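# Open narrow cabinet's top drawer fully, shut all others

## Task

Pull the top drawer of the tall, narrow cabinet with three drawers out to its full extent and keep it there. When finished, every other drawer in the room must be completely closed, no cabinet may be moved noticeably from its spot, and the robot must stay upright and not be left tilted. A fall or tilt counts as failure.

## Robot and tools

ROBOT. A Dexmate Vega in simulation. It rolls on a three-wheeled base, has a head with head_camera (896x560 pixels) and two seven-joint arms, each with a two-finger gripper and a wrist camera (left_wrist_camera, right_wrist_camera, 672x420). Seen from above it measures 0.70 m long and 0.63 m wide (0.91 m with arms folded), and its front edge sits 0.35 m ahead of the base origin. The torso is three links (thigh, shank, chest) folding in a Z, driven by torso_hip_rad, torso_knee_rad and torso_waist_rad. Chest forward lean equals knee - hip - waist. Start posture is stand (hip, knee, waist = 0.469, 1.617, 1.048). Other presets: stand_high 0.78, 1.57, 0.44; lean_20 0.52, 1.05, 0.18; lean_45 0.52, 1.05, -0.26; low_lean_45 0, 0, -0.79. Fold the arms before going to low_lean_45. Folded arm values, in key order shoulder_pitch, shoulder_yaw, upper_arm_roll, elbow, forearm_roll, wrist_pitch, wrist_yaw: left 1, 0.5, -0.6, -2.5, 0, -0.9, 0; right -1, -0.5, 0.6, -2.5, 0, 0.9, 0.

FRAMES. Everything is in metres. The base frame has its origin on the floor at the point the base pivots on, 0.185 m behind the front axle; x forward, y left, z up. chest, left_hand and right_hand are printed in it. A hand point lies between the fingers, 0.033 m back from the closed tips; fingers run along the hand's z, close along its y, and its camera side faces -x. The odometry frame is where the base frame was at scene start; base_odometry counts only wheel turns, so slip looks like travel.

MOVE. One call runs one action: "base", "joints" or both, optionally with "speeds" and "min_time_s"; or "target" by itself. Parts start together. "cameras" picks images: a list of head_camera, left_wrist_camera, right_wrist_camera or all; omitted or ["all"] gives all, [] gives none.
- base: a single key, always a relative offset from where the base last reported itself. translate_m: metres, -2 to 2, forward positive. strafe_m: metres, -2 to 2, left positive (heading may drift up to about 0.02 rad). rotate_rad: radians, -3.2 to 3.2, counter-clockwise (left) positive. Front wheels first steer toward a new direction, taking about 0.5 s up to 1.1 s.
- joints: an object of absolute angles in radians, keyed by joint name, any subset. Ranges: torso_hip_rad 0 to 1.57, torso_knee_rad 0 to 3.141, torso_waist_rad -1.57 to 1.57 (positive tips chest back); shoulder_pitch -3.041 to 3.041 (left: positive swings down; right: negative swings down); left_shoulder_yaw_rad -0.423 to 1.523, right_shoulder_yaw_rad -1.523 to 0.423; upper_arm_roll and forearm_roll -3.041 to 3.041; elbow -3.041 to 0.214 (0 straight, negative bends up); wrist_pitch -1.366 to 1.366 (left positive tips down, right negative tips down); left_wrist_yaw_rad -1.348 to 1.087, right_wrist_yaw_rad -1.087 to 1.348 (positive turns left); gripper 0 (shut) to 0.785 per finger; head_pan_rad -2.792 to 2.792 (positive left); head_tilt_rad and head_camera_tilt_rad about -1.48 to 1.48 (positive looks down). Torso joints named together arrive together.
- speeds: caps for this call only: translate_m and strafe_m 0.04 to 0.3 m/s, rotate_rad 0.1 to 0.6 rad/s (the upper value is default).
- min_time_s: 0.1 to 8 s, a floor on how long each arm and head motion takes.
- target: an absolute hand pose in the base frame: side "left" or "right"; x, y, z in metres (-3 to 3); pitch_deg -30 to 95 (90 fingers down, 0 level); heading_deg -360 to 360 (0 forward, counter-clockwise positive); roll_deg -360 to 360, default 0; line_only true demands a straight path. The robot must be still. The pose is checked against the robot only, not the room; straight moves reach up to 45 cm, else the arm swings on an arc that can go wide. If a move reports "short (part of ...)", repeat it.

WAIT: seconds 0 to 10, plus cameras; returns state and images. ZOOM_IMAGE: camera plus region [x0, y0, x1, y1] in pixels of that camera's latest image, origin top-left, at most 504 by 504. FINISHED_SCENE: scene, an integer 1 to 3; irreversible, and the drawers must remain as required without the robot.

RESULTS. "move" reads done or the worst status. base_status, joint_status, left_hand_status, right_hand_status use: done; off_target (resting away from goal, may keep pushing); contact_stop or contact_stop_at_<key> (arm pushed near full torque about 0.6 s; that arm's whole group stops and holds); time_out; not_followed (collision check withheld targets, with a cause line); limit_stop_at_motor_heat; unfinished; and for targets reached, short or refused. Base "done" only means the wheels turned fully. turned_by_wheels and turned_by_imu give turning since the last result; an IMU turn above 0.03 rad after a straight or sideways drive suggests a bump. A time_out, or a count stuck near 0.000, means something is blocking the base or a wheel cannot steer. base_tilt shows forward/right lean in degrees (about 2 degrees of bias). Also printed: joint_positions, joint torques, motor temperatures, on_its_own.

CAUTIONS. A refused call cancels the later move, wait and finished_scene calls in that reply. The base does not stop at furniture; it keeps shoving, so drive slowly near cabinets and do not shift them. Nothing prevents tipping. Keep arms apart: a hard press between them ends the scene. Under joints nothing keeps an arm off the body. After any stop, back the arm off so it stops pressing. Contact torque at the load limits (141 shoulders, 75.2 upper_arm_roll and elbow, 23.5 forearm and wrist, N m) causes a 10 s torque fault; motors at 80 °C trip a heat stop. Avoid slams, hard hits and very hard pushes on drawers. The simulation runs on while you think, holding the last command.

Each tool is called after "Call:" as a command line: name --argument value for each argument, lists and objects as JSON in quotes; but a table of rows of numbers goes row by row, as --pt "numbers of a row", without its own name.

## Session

Call:
move --cameras '["head_camera"]'

Scene clock: 0.00 s.
Joint torques (N m): no reading
Motor temperatures (°C): left_arm=[31 31 31 26 40 35 41] | right_arm=[29 27 32 31 36 36 33]
base_odometry: x=+0.000 y=+0.000 heading=+0.000
turned_by_wheels: +0.000
turned_by_imu: +0.000
base_tilt: forward=+0.0 right=+0.7
base_status: not commanded
joint_positions: torso_hip_rad=+0.469 torso_knee_rad=+1.617 torso_waist_rad=+1.048 left_shoulder_pitch_rad=+2.199 left_shoulder_yaw_rad=+0.008 left_upper_arm_roll_rad=-0.009 left_elbow_rad=-1.083 left_forearm_roll_rad=+0.016 left_wrist_pitch_rad=-0.484 left_wrist_yaw_rad=+0.004 left_gripper_rad=+0.005 right_shoulder_pitch_rad=-2.209 right_shoulder_yaw_rad=+0.017 right_upper_arm_roll_rad=-0.013 right_elbow_rad=-1.119 right_forearm_roll_rad=-0.015 right_wrist_pitch_rad=+0.484 right_wrist_yaw_rad=-0.019 right_gripper_rad=+0.005 head_pan_rad=+0.000 head_tilt_rad=+0.000 head_camera_tilt_rad=+0.000
joint_status: not commanded
chest: x=-0.0111 y=+0.0000 z=+1.4155 quat_wxyz=(+0.999, +0.000, +0.050, +0.000) (m; base frame)
left_hand: x=+0.1862 y=+0.2374 z=+0.5952 quat_wxyz=(+0.407, +0.009, +0.913, +0.007) pitch_deg=+41.9 heading_deg=+0.4 roll_deg=+1.6 back=up (m; base frame)
right_hand: x=+0.1977 y=-0.2171 z=+0.6067 quat_wxyz=(+0.419, +0.002, +0.908, +0.001) pitch_deg=+40.4 heading_deg=+0.0 roll_deg=+0.2 back=up (m; base frame)
pictures: head_camera

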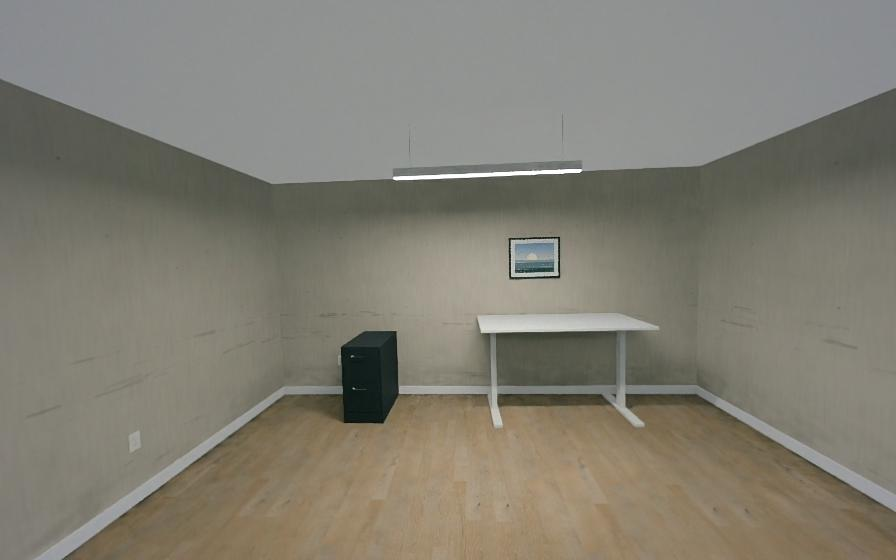

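Call:
move --joints '{"head_pan_rad": -1.5, "head_camera_tilt_rad": 0.3}' --cameras '["head_camera"]'

Scene clock: 1.97 s.
Joint torques (N m): left_arm=[3.67 1.52 -1.29 -2 0.07 -1.62 -0.1] | right_arm=[-5.56 -1.38 0.34 -2.88 0.28 2.15 -0.08]
move: done
base_odometry: x=+0.000 y=+0.000 heading=+0.000
turned_by_wheels: +0.000
turned_by_imu: +0.000
base_tilt: forward=+0.1 right=+0.8
base_status: not commanded
joint_positions: torso_hip_rad=+0.469 torso_knee_rad=+1.617 torso_waist_rad=+1.048 left_shoulder_pitch_rad=+2.199 left_shoulder_yaw_rad=+0.008 left_upper_arm_roll_rad=-0.009 left_elbow_rad=-1.083 left_forearm_roll_rad=+0.016 left_wrist_pitch_rad=-0.484 left_wrist_yaw_rad=+0.004 left_gripper_rad=+0.005 right_shoulder_pitch_rad=-2.209 right_shoulder_yaw_rad=+0.017 right_upper_arm_roll_rad=-0.013 right_elbow_rad=-1.119 right_forearm_roll_rad=-0.015 right_wrist_pitch_rad=+0.484 right_wrist_yaw_rad=-0.019 right_gripper_rad=+0.005 head_pan_rad=-1.500 head_tilt_rad=+0.000 head_camera_tilt_rad=+0.300
joint_status: all done
chest: x=-0.0111 y=+0.0000 z=+1.4155 quat_wxyz=(+0.999, +0.000, +0.050, +0.000)
left_hand: x=+0.1862 y=+0.2374 z=+0.5952 quat_wxyz=(+0.407, +0.009, +0.913, +0.007) pitch_deg=+41.9 heading_deg=+0.4 roll_deg=+1.6 back=up
right_hand: x=+0.1977 y=-0.2171 z=+0.6067 quat_wxyz=(+0.419, +0.002, +0.908, +0.001) pitch_deg=+40.4 heading_deg=+0.0 roll_deg=+0.2 back=up

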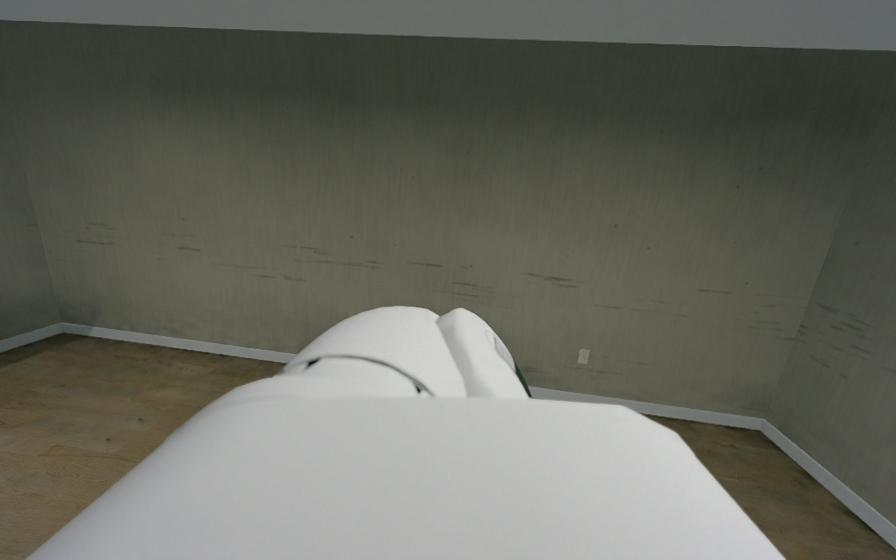

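Call:
move --base '{"rotate_rad": -1.45}' --joints '{"head_pan_rad": 2.6, "head_camera_tilt_rad": 0.2, "left_shoulder_pitch_rad": 0.905, "left_shoulder_yaw_rad": 0.374, "left_upper_arm_roll_rad": 0.332, "left_elbow_rad": -0.649, "left_forearm_roll_rad": 1.087, "left_wrist_pitch_rad": -0.107, "left_wrist_yaw_rad": 0.892, "left_gripper_rad": 0.3, "right_shoulder_pitch_rad": -1.6, "right_shoulder_yaw_rad": 0.0, "right_upper_arm_roll_rad": 0.0, "right_elbow_rad": -2.2, "right_forearm_roll_rad": 0.0, "right_wrist_pitch_rad": 0.0, "right_wrist_yaw_rad": 0.0}' --cameras '["head_camera"]'

Call:
move --joints '{"head_pan_rad": 0.0, "head_camera_tilt_rad": 0.3}' --cameras '["head_camera"]'

Scene clock: 8.60 s.
Joint torques (N m): left_arm=[-30.37 5.29 -2.95 -5.25 -0.41 0.33 1.25] | right_arm=[24.27 -3.17 4.06 -9.11 0.37 2.62 0.33]
move: done
base_odometry: x=+0.002 y=+0.001 heading=-1.454
turned_by_wheels: -1.454
turned_by_imu: -1.446
base_tilt: forward=+0.1 right=+0.7
base_status: done
joint_positions: torso_hip_rad=+0.469 torso_knee_rad=+1.617 torso_waist_rad=+1.048 left_shoulder_pitch_rad=+0.909 left_shoulder_yaw_rad=+0.373 left_upper_arm_roll_rad=+0.331 left_elbow_rad=-0.650 left_forearm_roll_rad=+1.084 left_wrist_pitch_rad=-0.108 left_wrist_yaw_rad=+0.889 left_gripper_rad=+0.300 right_shoulder_pitch_rad=-1.601 right_shoulder_yaw_rad=+0.000 right_upper_arm_roll_rad=+0.000 right_elbow_rad=-2.199 right_forearm_roll_rad=+0.000 right_wrist_pitch_rad=+0.000 right_wrist_yaw_rad=+0.000 right_gripper_rad=+0.005 head_pan_rad=+2.600 head_tilt_rad=+0.000 head_camera_tilt_rad=+0.200
joint_status: all done
chest: x=-0.0111 y=+0.0000 z=+1.4155 quat_wxyz=(+0.999, +0.000, +0.050, +0.000)
left_hand: x=+0.7985 y=+0.3604 z=+1.1922 quat_wxyz=(+0.608, +0.361, +0.364, +0.606) pitch_deg=-28.3 heading_deg=+0.2 roll_deg=+89.7
right_hand: x=+0.6269 y=-0.2293 z=+1.3829 quat_wxyz=(+0.860, +0.000, +0.511, +0.000) pitch_deg=-28.6 heading_deg=+0.0 roll_deg=+0.0 back=up

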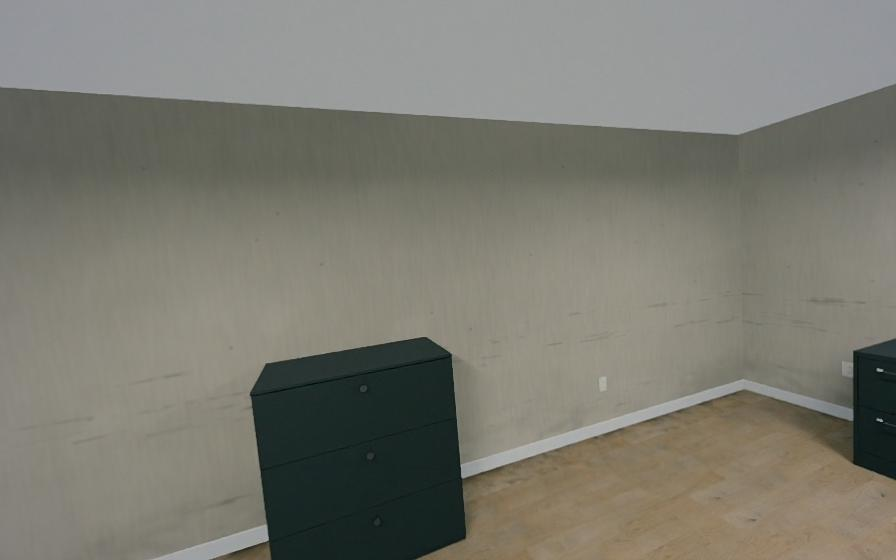

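Scene clock: 11.00 s.
Joint torques (N m): left_arm=[-30.4 7.36 -2.26 -4.71 -0.28 -0.13 1.58] | right_arm=[25.89 -4.87 4.76 -9.09 0.44 2.84 0.15]
move: done
base_odometry: x=+0.002 y=+0.001 heading=-1.454
turned_by_wheels: +0.000
turned_by_imu: +0.000
base_tilt: forward=+0.1 right=+0.7
base_status: not commanded
joint_positions: torso_hip_rad=+0.469 torso_knee_rad=+1.617 torso_waist_rad=+1.048 left_shoulder_pitch_rad=+0.905 left_shoulder_yaw_rad=+0.374 left_upper_arm_roll_rad=+0.332 left_elbow_rad=-0.649 left_forearm_roll_rad=+1.087 left_wrist_pitch_rad=-0.107 left_wrist_yaw_rad=+0.892 left_gripper_rad=+0.300 right_shoulder_pitch_rad=-1.600 right_shoulder_yaw_rad=+0.000 right_upper_arm_roll_rad=+0.000 right_elbow_rad=-2.200 right_forearm_roll_rad=+0.000 right_wrist_pitch_rad=+0.000 right_wrist_yaw_rad=+0.000 right_gripper_rad=+0.005 head_pan_rad=+0.000 head_tilt_rad=+0.000 head_camera_tilt_rad=+0.300
joint_status: all done
chest: x=-0.0111 y=+0.0000 z=+1.4155 quat_wxyz=(+0.999, +0.000, +0.050, +0.000)
left_hand: x=+0.7988 y=+0.3604 z=+1.1950 quat_wxyz=(+0.608, +0.361, +0.361, +0.608) pitch_deg=-28.6 heading_deg=+0.0 roll_deg=-90.0
right_hand: x=+0.6268 y=-0.2293 z=+1.3834 quat_wxyz=(+0.860, +0.000, +0.511, +0.000) pitch_deg=-28.6 heading_deg=+0.0 roll_deg=+0.0 back=up

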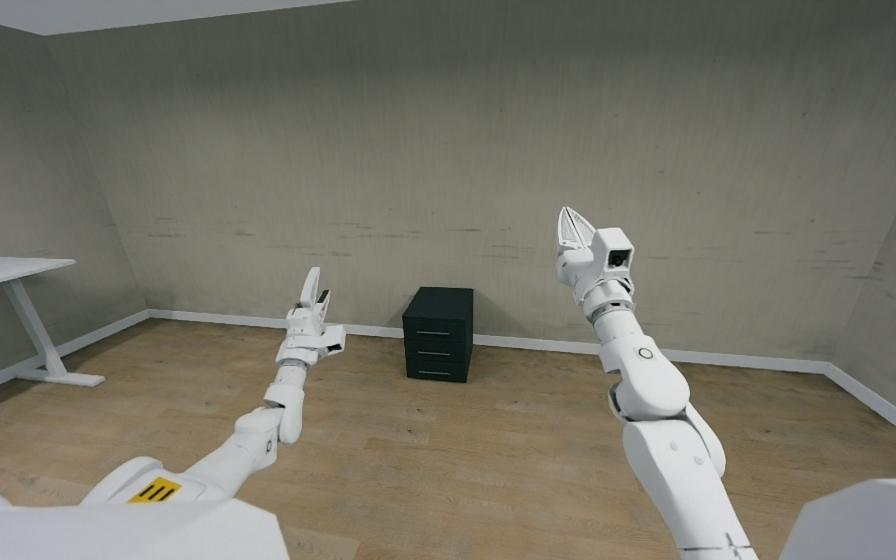

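Call:
move --base '{"rotate_rad": -0.173}' --cameras '[]'

Call:
move --base '{"translate_m": 0.98}' --joints '{"torso_hip_rad": 0.0, "torso_knee_rad": 0.35, "torso_waist_rad": -0.25, "head_camera_tilt_rad": 0.1}' --cameras '["head_camera"]'

Call:
move --base '{"rotate_rad": 0.076}' --cameras '["head_camera", "left_wrist_camera"]'

Scene clock: 13.87 s.
Joint torques (N m): left_arm=[-31.49 6.18 -2.23 -4.99 -0.37 0.11 1.21] | right_arm=[23.21 -4.04 4.57 -8.86 0.41 2.52 0.05]
move: done
base_odometry: x=+0.002 y=+0.001 heading=-1.627
turned_by_wheels: -0.173
turned_by_imu: -0.172
base_tilt: forward=+0.1 right=+0.8
base_status: done
joint_positions: torso_hip_rad=+0.469 torso_knee_rad=+1.617 torso_waist_rad=+1.048 left_shoulder_pitch_rad=+0.905 left_shoulder_yaw_rad=+0.374 left_upper_arm_roll_rad=+0.332 left_elbow_rad=-0.649 left_forearm_roll_rad=+1.087 left_wrist_pitch_rad=-0.107 left_wrist_yaw_rad=+0.892 left_gripper_rad=+0.300 right_shoulder_pitch_rad=-1.600 right_shoulder_yaw_rad=+0.000 right_upper_arm_roll_rad=+0.000 right_elbow_rad=-2.200 right_forearm_roll_rad=+0.000 right_wrist_pitch_rad=+0.000 right_wrist_yaw_rad=+0.000 right_gripper_rad=+0.005 head_pan_rad=+0.000 head_tilt_rad=+0.000 head_camera_tilt_rad=+0.300
joint_status: not commanded
chest: x=-0.0111 y=+0.0000 z=+1.4155 quat_wxyz=(+0.999, +0.000, +0.050, +0.000)
left_hand: x=+0.7988 y=+0.3605 z=+1.1950 quat_wxyz=(+0.608, +0.361, +0.361, +0.608) pitch_deg=-28.6 heading_deg=+0.0 roll_deg=-90.0
right_hand: x=+0.6268 y=-0.2293 z=+1.3835 quat_wxyz=(+0.860, +0.000, +0.511, +0.000) pitch_deg=-28.6 heading_deg=+0.0 roll_deg=+0.0 back=up

Scene clock: 19.97 s.
Joint torques (N m): left_arm=[-17.59 6.96 -2.32 -3.39 -0.44 -0.12 1.43] | right_arm=[13.06 -1.24 4.09 -9.72 0.31 2.84 0.07]
move: done
base_odometry: x=-0.053 y=-0.978 heading=-1.628
turned_by_wheels: -0.001
turned_by_imu: -0.002
base_tilt: forward=+0.0 right=+0.7
base_status: done
joint_positions: torso_hip_rad=+0.001 torso_knee_rad=+0.350 torso_waist_rad=-0.250 left_shoulder_pitch_rad=+0.905 left_shoulder_yaw_rad=+0.374 left_upper_arm_roll_rad=+0.332 left_elbow_rad=-0.649 left_forearm_roll_rad=+1.087 left_wrist_pitch_rad=-0.107 left_wrist_yaw_rad=+0.892 left_gripper_rad=+0.300 right_shoulder_pitch_rad=-1.600 right_shoulder_yaw_rad=+0.000 right_upper_arm_roll_rad=+0.000 right_elbow_rad=-2.200 right_forearm_roll_rad=+0.000 right_wrist_pitch_rad=+0.000 right_wrist_yaw_rad=+0.000 right_gripper_rad=+0.005 head_pan_rad=+0.000 head_tilt_rad=+0.000 head_camera_tilt_rad=+0.100
joint_status: all done
chest: x=+0.0143 y=+0.0000 z=+1.0174 quat_wxyz=(+0.955, +0.000, +0.295, +0.000)
left_hand: x=+0.6197 y=+0.3605 z=+0.4359 quat_wxyz=(+0.499, +0.500, +0.500, +0.500) pitch_deg=+0.0 heading_deg=+0.0 roll_deg=-90.0
right_hand: x=+0.5589 y=-0.2293 z=+0.6837 quat_wxyz=(+0.707, +0.000, +0.707, +0.000) pitch_deg=+0.0 heading_deg=+0.0 roll_deg=+0.0 back=up

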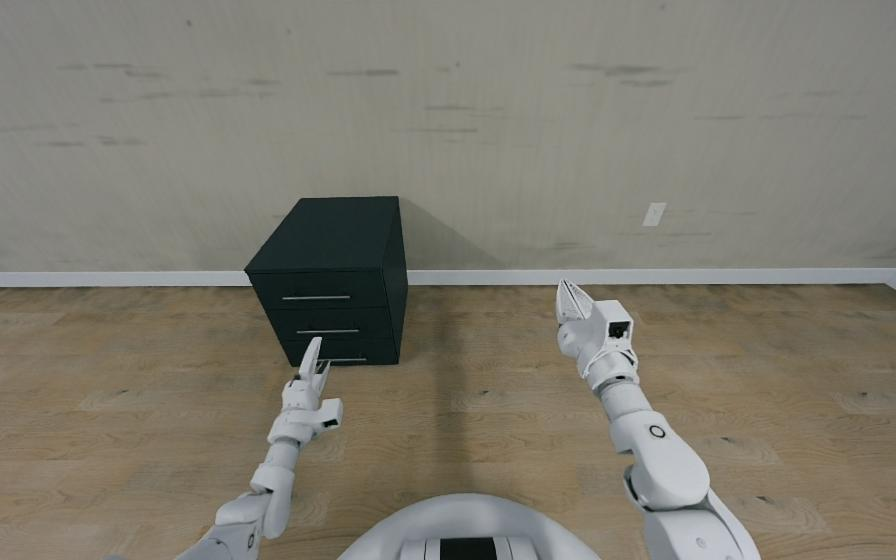

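Scene clock: 21.23 s.
Joint torques (N m): left_arm=[-18.28 6.95 -2.63 -4.65 -0.48 0.12 1.25] | right_arm=[13.02 -2.6 3.88 -8.4 0.48 2.99 -0.04]
move: done
base_odometry: x=-0.053 y=-0.978 heading=-1.552
turned_by_wheels: +0.076
turned_by_imu: +0.073
base_tilt: forward=+0.1 right=+0.8
base_status: done
joint_positions: torso_hip_rad=+0.001 torso_knee_rad=+0.350 torso_waist_rad=-0.250 left_shoulder_pitch_rad=+0.905 left_shoulder_yaw_rad=+0.374 left_upper_arm_roll_rad=+0.332 left_elbow_rad=-0.649 left_forearm_roll_rad=+1.087 left_wrist_pitch_rad=-0.107 left_wrist_yaw_rad=+0.892 left_gripper_rad=+0.300 right_shoulder_pitch_rad=-1.600 right_shoulder_yaw_rad=+0.000 right_upper_arm_roll_rad=+0.000 right_elbow_rad=-2.200 right_forearm_roll_rad=+0.000 right_wrist_pitch_rad=+0.000 right_wrist_yaw_rad=+0.000 right_gripper_rad=+0.005 head_pan_rad=+0.000 head_tilt_rad=+0.000 head_camera_tilt_rad=+0.100
joint_status: not commanded
chest: x=+0.0143 y=+0.0000 z=+1.0174 quat_wxyz=(+0.955, +0.000, +0.295, +0.000)
left_hand: x=+0.6197 y=+0.3605 z=+0.4359 quat_wxyz=(+0.499, +0.500, +0.500, +0.500) pitch_deg=+0.0 heading_deg=+0.0 roll_deg=-90.0
right_hand: x=+0.5589 y=-0.2293 z=+0.6837 quat_wxyz=(+0.707, +0.000, +0.707, +0.000) pitch_deg=+0.0 heading_deg=+0.0 roll_deg=+0.0 back=up

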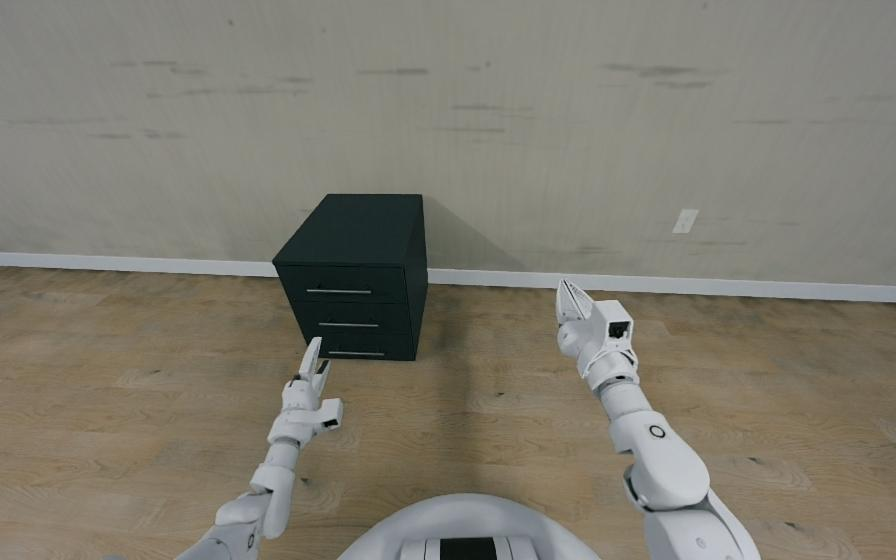

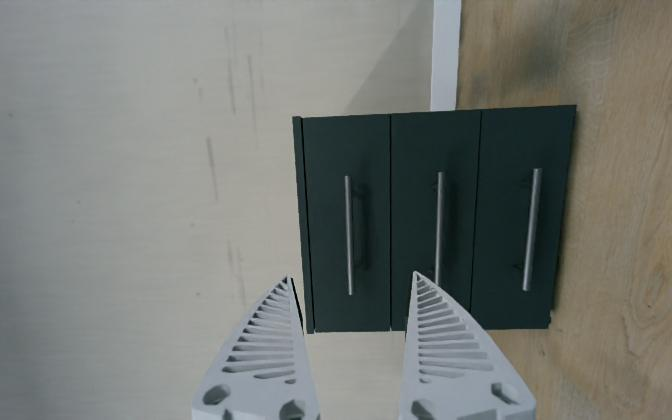

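Call:
move --base '{"translate_m": 0.292}' --speeds '{"translate_m": 0.15}' --cameras '["left_wrist_camera"]'

Scene clock: 25.37 s.
Joint torques (N m): left_arm=[-18.14 6.24 -3.49 -4.39 -0.25 -1.31 1] | right_arm=[13.77 -3.83 3.72 -8.94 0.22 3.65 0.23]
move: done
base_odometry: x=-0.047 y=-1.269 heading=-1.551
turned_by_wheels: +0.001
turned_by_imu: +0.000
base_tilt: forward=+0.1 right=+0.8
base_status: done
joint_positions: torso_hip_rad=+0.001 torso_knee_rad=+0.350 torso_waist_rad=-0.250 left_shoulder_pitch_rad=+0.905 left_shoulder_yaw_rad=+0.374 left_upper_arm_roll_rad=+0.332 left_elbow_rad=-0.649 left_forearm_roll_rad=+1.087 left_wrist_pitch_rad=-0.107 left_wrist_yaw_rad=+0.892 left_gripper_rad=+0.300 right_shoulder_pitch_rad=-1.600 right_shoulder_yaw_rad=+0.000 right_upper_arm_roll_rad=+0.000 right_elbow_rad=-2.200 right_forearm_roll_rad=+0.000 right_wrist_pitch_rad=+0.000 right_wrist_yaw_rad=+0.000 right_gripper_rad=+0.005 head_pan_rad=+0.000 head_tilt_rad=+0.000 head_camera_tilt_rad=+0.100
joint_status: not commanded
chest: x=+0.0143 y=+0.0000 z=+1.0173 quat_wxyz=(+0.955, +0.000, +0.295, +0.000)
left_hand: x=+0.6196 y=+0.3605 z=+0.4359 quat_wxyz=(+0.499, +0.500, +0.500, +0.500) pitch_deg=+0.0 heading_deg=+0.0 roll_deg=-90.0
right_hand: x=+0.5589 y=-0.2293 z=+0.6837 quat_wxyz=(+0.707, +0.000, +0.707, +0.000) pitch_deg=+0.0 heading_deg=+0.0 roll_deg=+0.0 back=up

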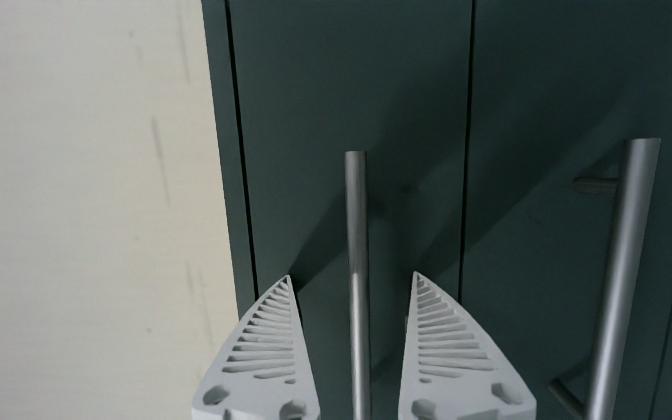

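Call:
move --joints '{"left_gripper_rad": 0.0}' --cameras '["left_wrist_camera"]'

Call:
move --base '{"translate_m": -0.32}' --speeds '{"translate_m": 0.1}' --cameras '["head_camera", "left_wrist_camera"]'

Scene clock: 26.37 s.
Joint torques (N m): left_arm=[-18.19 4.97 -2.77 -5.4 -0.64 -0.1 2.91] | right_arm=[13.39 -2.94 3.63 -8.18 0.43 2.72 0.02]
move: done
base_odometry: x=-0.047 y=-1.269 heading=-1.551
turned_by_wheels: +0.000
turned_by_imu: +0.000
base_tilt: forward=+0.0 right=+0.8
base_status: not commanded
joint_positions: torso_hip_rad=+0.001 torso_knee_rad=+0.350 torso_waist_rad=-0.250 left_shoulder_pitch_rad=+0.905 left_shoulder_yaw_rad=+0.374 left_upper_arm_roll_rad=+0.332 left_elbow_rad=-0.649 left_forearm_roll_rad=+1.087 left_wrist_pitch_rad=-0.107 left_wrist_yaw_rad=+0.891 left_gripper_rad=+0.000 right_shoulder_pitch_rad=-1.600 right_shoulder_yaw_rad=+0.000 right_upper_arm_roll_rad=+0.000 right_elbow_rad=-2.200 right_forearm_roll_rad=+0.000 right_wrist_pitch_rad=+0.000 right_wrist_yaw_rad=+0.000 right_gripper_rad=+0.005 head_pan_rad=+0.000 head_tilt_rad=+0.000 head_camera_tilt_rad=+0.100
joint_status: all done
chest: x=+0.0143 y=+0.0000 z=+1.0173 quat_wxyz=(+0.955, +0.000, +0.295, +0.000)
left_hand: x=+0.6196 y=+0.3605 z=+0.4356 quat_wxyz=(+0.499, +0.500, +0.500, +0.500) pitch_deg=+0.1 heading_deg=+0.0 roll_deg=-89.9
right_hand: x=+0.5589 y=-0.2293 z=+0.6837 quat_wxyz=(+0.707, +0.000, +0.707, +0.000) pitch_deg=+0.0 heading_deg=+0.0 roll_deg=+0.0 back=up

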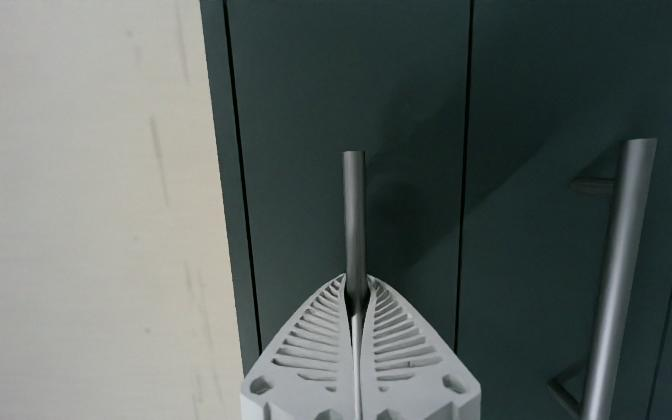

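Scene clock: 30.40 s.
Joint torques (N m): left_arm=[-16.29 -0.6 0.22 -10.43 3.33 -3.27 2.92] | right_arm=[14.18 -2.4 4.06 -9.07 0.24 3.15 0.17]
move: done
base_odometry: x=-0.054 y=-0.950 heading=-1.551
turned_by_wheels: +0.001
turned_by_imu: +0.001
base_tilt: forward=+0.0 right=+0.7
base_status: done
joint_positions: torso_hip_rad=+0.001 torso_knee_rad=+0.350 torso_waist_rad=-0.250 left_shoulder_pitch_rad=+0.905 left_shoulder_yaw_rad=+0.374 left_upper_arm_roll_rad=+0.332 left_elbow_rad=-0.648 left_forearm_roll_rad=+1.086 left_wrist_pitch_rad=-0.106 left_wrist_yaw_rad=+0.891 left_gripper_rad=+0.000 right_shoulder_pitch_rad=-1.600 right_shoulder_yaw_rad=+0.000 right_upper_arm_roll_rad=+0.000 right_elbow_rad=-2.200 right_forearm_roll_rad=+0.000 right_wrist_pitch_rad=+0.000 right_wrist_yaw_rad=+0.000 right_gripper_rad=+0.005 head_pan_rad=+0.000 head_tilt_rad=+0.000 head_camera_tilt_rad=+0.100
joint_status: not commanded
chest: x=+0.0144 y=+0.0000 z=+1.0173 quat_wxyz=(+0.955, +0.000, +0.295, +0.000)
left_hand: x=+0.6196 y=+0.3614 z=+0.4355 quat_wxyz=(+0.499, +0.500, +0.501, +0.500) pitch_deg=+0.1 heading_deg=+0.1 roll_deg=-89.9
right_hand: x=+0.5590 y=-0.2293 z=+0.6836 quat_wxyz=(+0.707, +0.000, +0.707, +0.000) pitch_deg=+0.0 heading_deg=+0.0 roll_deg=+0.0 back=up

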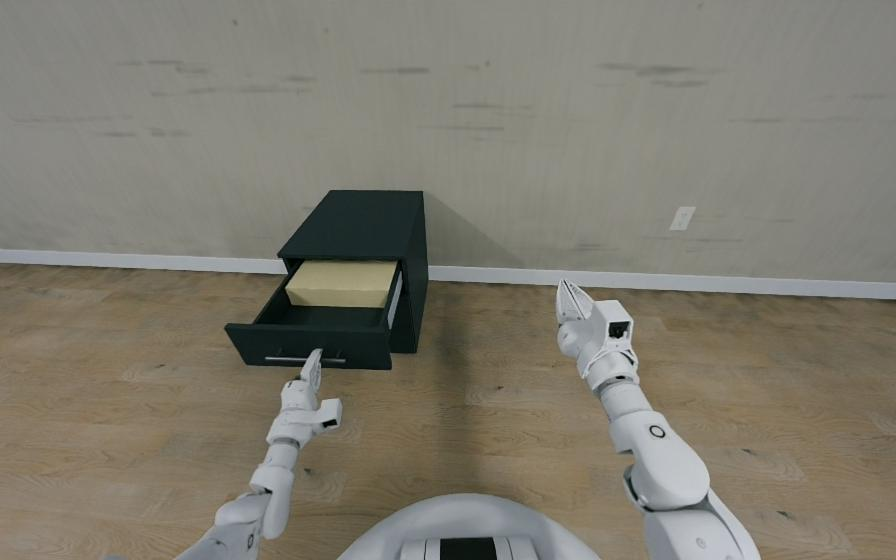

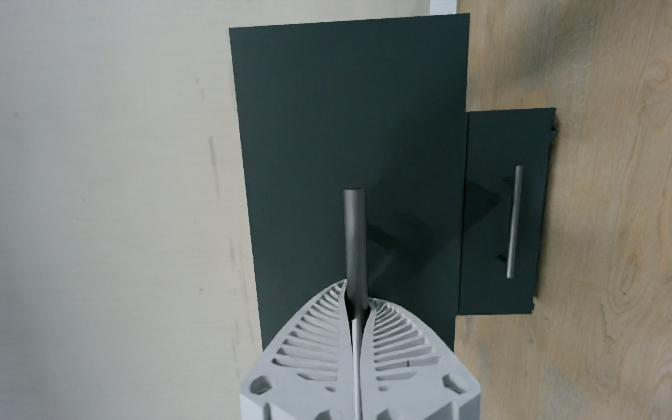

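Call:
move --base '{"translate_m": -0.07}' --speeds '{"translate_m": 0.05}' --cameras '["head_camera", "left_wrist_camera"]'

Scene clock: 32.73 s.
Joint torques (N m): left_arm=[-16.45 2.04 0.33 -5.74 0.85 -0.95 3.23] | right_arm=[13.61 -2.48 4.14 -10.38 0.37 2.83 0.13]
move: done
base_odometry: x=-0.056 y=-0.880 heading=-1.550
turned_by_wheels: +0.001
turned_by_imu: +0.001
base_tilt: forward=+0.0 right=+0.7
base_status: done
joint_positions: torso_hip_rad=+0.001 torso_knee_rad=+0.350 torso_waist_rad=-0.250 left_shoulder_pitch_rad=+0.905 left_shoulder_yaw_rad=+0.374 left_upper_arm_roll_rad=+0.332 left_elbow_rad=-0.649 left_forearm_roll_rad=+1.087 left_wrist_pitch_rad=-0.107 left_wrist_yaw_rad=+0.891 left_gripper_rad=+0.000 right_shoulder_pitch_rad=-1.600 right_shoulder_yaw_rad=+0.000 right_upper_arm_roll_rad=+0.000 right_elbow_rad=-2.200 right_forearm_roll_rad=+0.000 right_wrist_pitch_rad=+0.000 right_wrist_yaw_rad=+0.000 right_gripper_rad=+0.005 head_pan_rad=+0.000 head_tilt_rad=+0.000 head_camera_tilt_rad=+0.100
joint_status: not commanded
chest: x=+0.0144 y=+0.0000 z=+1.0173 quat_wxyz=(+0.955, +0.000, +0.295, +0.000)
left_hand: x=+0.6196 y=+0.3610 z=+0.4356 quat_wxyz=(+0.499, +0.500, +0.500, +0.500) pitch_deg=+0.1 heading_deg=+0.1 roll_deg=-89.9
right_hand: x=+0.5590 y=-0.2293 z=+0.6836 quat_wxyz=(+0.707, +0.000, +0.707, +0.000) pitch_deg=+0.0 heading_deg=+0.0 roll_deg=+0.0 back=up

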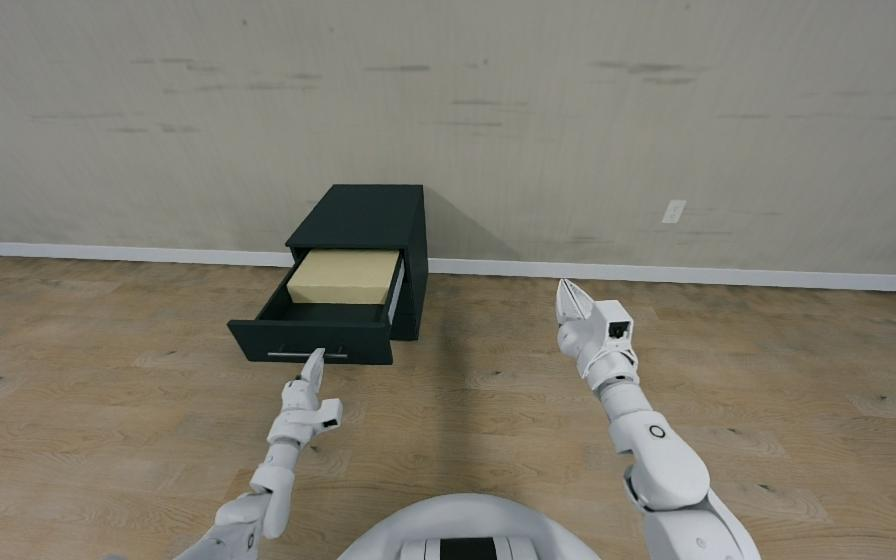

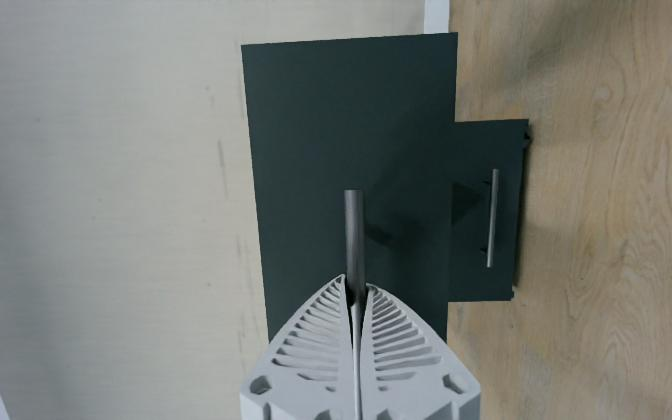

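Call:
move --joints '{"left_gripper_rad": 0.3}' --cameras '[]'

Call:
move --base '{"translate_m": -0.08}' --speeds '{"translate_m": 0.15}' --cameras '["head_camera", "left_wrist_camera"]'

Scene clock: 33.77 s.
Joint torques (N m): left_arm=[-17.11 3.24 -0.92 -4.75 -0.37 0.05 1.38] | right_arm=[13.77 -2.77 3.71 -8.62 0.35 3.32 0.01]
move: done
base_odometry: x=-0.056 y=-0.880 heading=-1.550
turned_by_wheels: +0.000
turned_by_imu: +0.000
base_tilt: forward=+0.0 right=+0.7
base_status: not commanded
joint_positions: torso_hip_rad=+0.001 torso_knee_rad=+0.350 torso_waist_rad=-0.250 left_shoulder_pitch_rad=+0.905 left_shoulder_yaw_rad=+0.374 left_upper_arm_roll_rad=+0.332 left_elbow_rad=-0.649 left_forearm_roll_rad=+1.087 left_wrist_pitch_rad=-0.107 left_wrist_yaw_rad=+0.892 left_gripper_rad=+0.300 right_shoulder_pitch_rad=-1.600 right_shoulder_yaw_rad=+0.000 right_upper_arm_roll_rad=+0.000 right_elbow_rad=-2.200 right_forearm_roll_rad=+0.000 right_wrist_pitch_rad=+0.000 right_wrist_yaw_rad=+0.000 right_gripper_rad=+0.005 head_pan_rad=+0.000 head_tilt_rad=+0.000 head_camera_tilt_rad=+0.100
joint_status: all done
chest: x=+0.0143 y=+0.0000 z=+1.0173 quat_wxyz=(+0.955, +0.000, +0.295, +0.000)
left_hand: x=+0.6197 y=+0.3606 z=+0.4359 quat_wxyz=(+0.499, +0.500, +0.500, +0.500) pitch_deg=+0.1 heading_deg=+0.0 roll_deg=-89.9
right_hand: x=+0.5590 y=-0.2293 z=+0.6837 quat_wxyz=(+0.707, +0.000, +0.707, +0.000) pitch_deg=+0.0 heading_deg=+0.0 roll_deg=+0.0 back=up

Scene clock: 35.43 s.
Joint torques (N m): left_arm=[-17.24 2.5 -1.46 -3.46 -0.28 -1.04 1.73] | right_arm=[13.38 -1.16 3.82 -8.65 0.45 2.45 0.11]
move: done
base_odometry: x=-0.058 y=-0.800 heading=-1.549
turned_by_wheels: +0.001
turned_by_imu: +0.001
base_tilt: forward=+0.1 right=+0.8
base_status: done
joint_positions: torso_hip_rad=+0.001 torso_knee_rad=+0.350 torso_waist_rad=-0.250 left_shoulder_pitch_rad=+0.905 left_shoulder_yaw_rad=+0.374 left_upper_arm_roll_rad=+0.332 left_elbow_rad=-0.649 left_forearm_roll_rad=+1.087 left_wrist_pitch_rad=-0.107 left_wrist_yaw_rad=+0.892 left_gripper_rad=+0.300 right_shoulder_pitch_rad=-1.600 right_shoulder_yaw_rad=+0.000 right_upper_arm_roll_rad=+0.000 right_elbow_rad=-2.200 right_forearm_roll_rad=+0.000 right_wrist_pitch_rad=+0.000 right_wrist_yaw_rad=+0.000 right_gripper_rad=+0.005 head_pan_rad=+0.000 head_tilt_rad=+0.000 head_camera_tilt_rad=+0.100
joint_status: not commanded
chest: x=+0.0143 y=+0.0000 z=+1.0173 quat_wxyz=(+0.955, +0.000, +0.295, +0.000)
left_hand: x=+0.6197 y=+0.3606 z=+0.4359 quat_wxyz=(+0.499, +0.500, +0.500, +0.500) pitch_deg=+0.0 heading_deg=+0.0 roll_deg=-89.9
right_hand: x=+0.5589 y=-0.2293 z=+0.6837 quat_wxyz=(+0.707, +0.000, +0.707, +0.000) pitch_deg=+0.0 heading_deg=+0.0 roll_deg=+0.0 back=up

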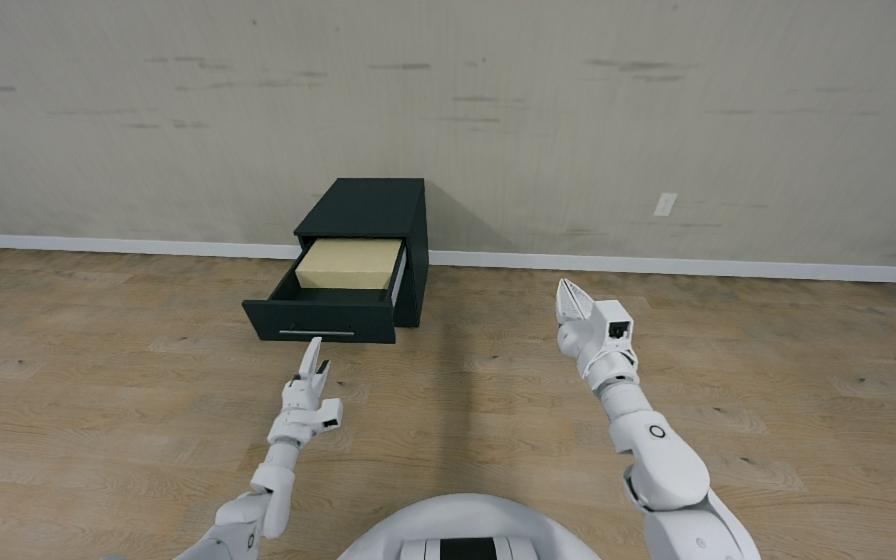

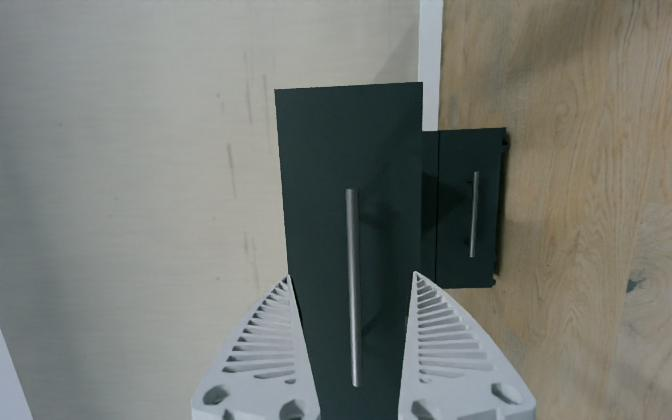

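Call:
finished_scene --scene 3

The scene is finished: the task was done.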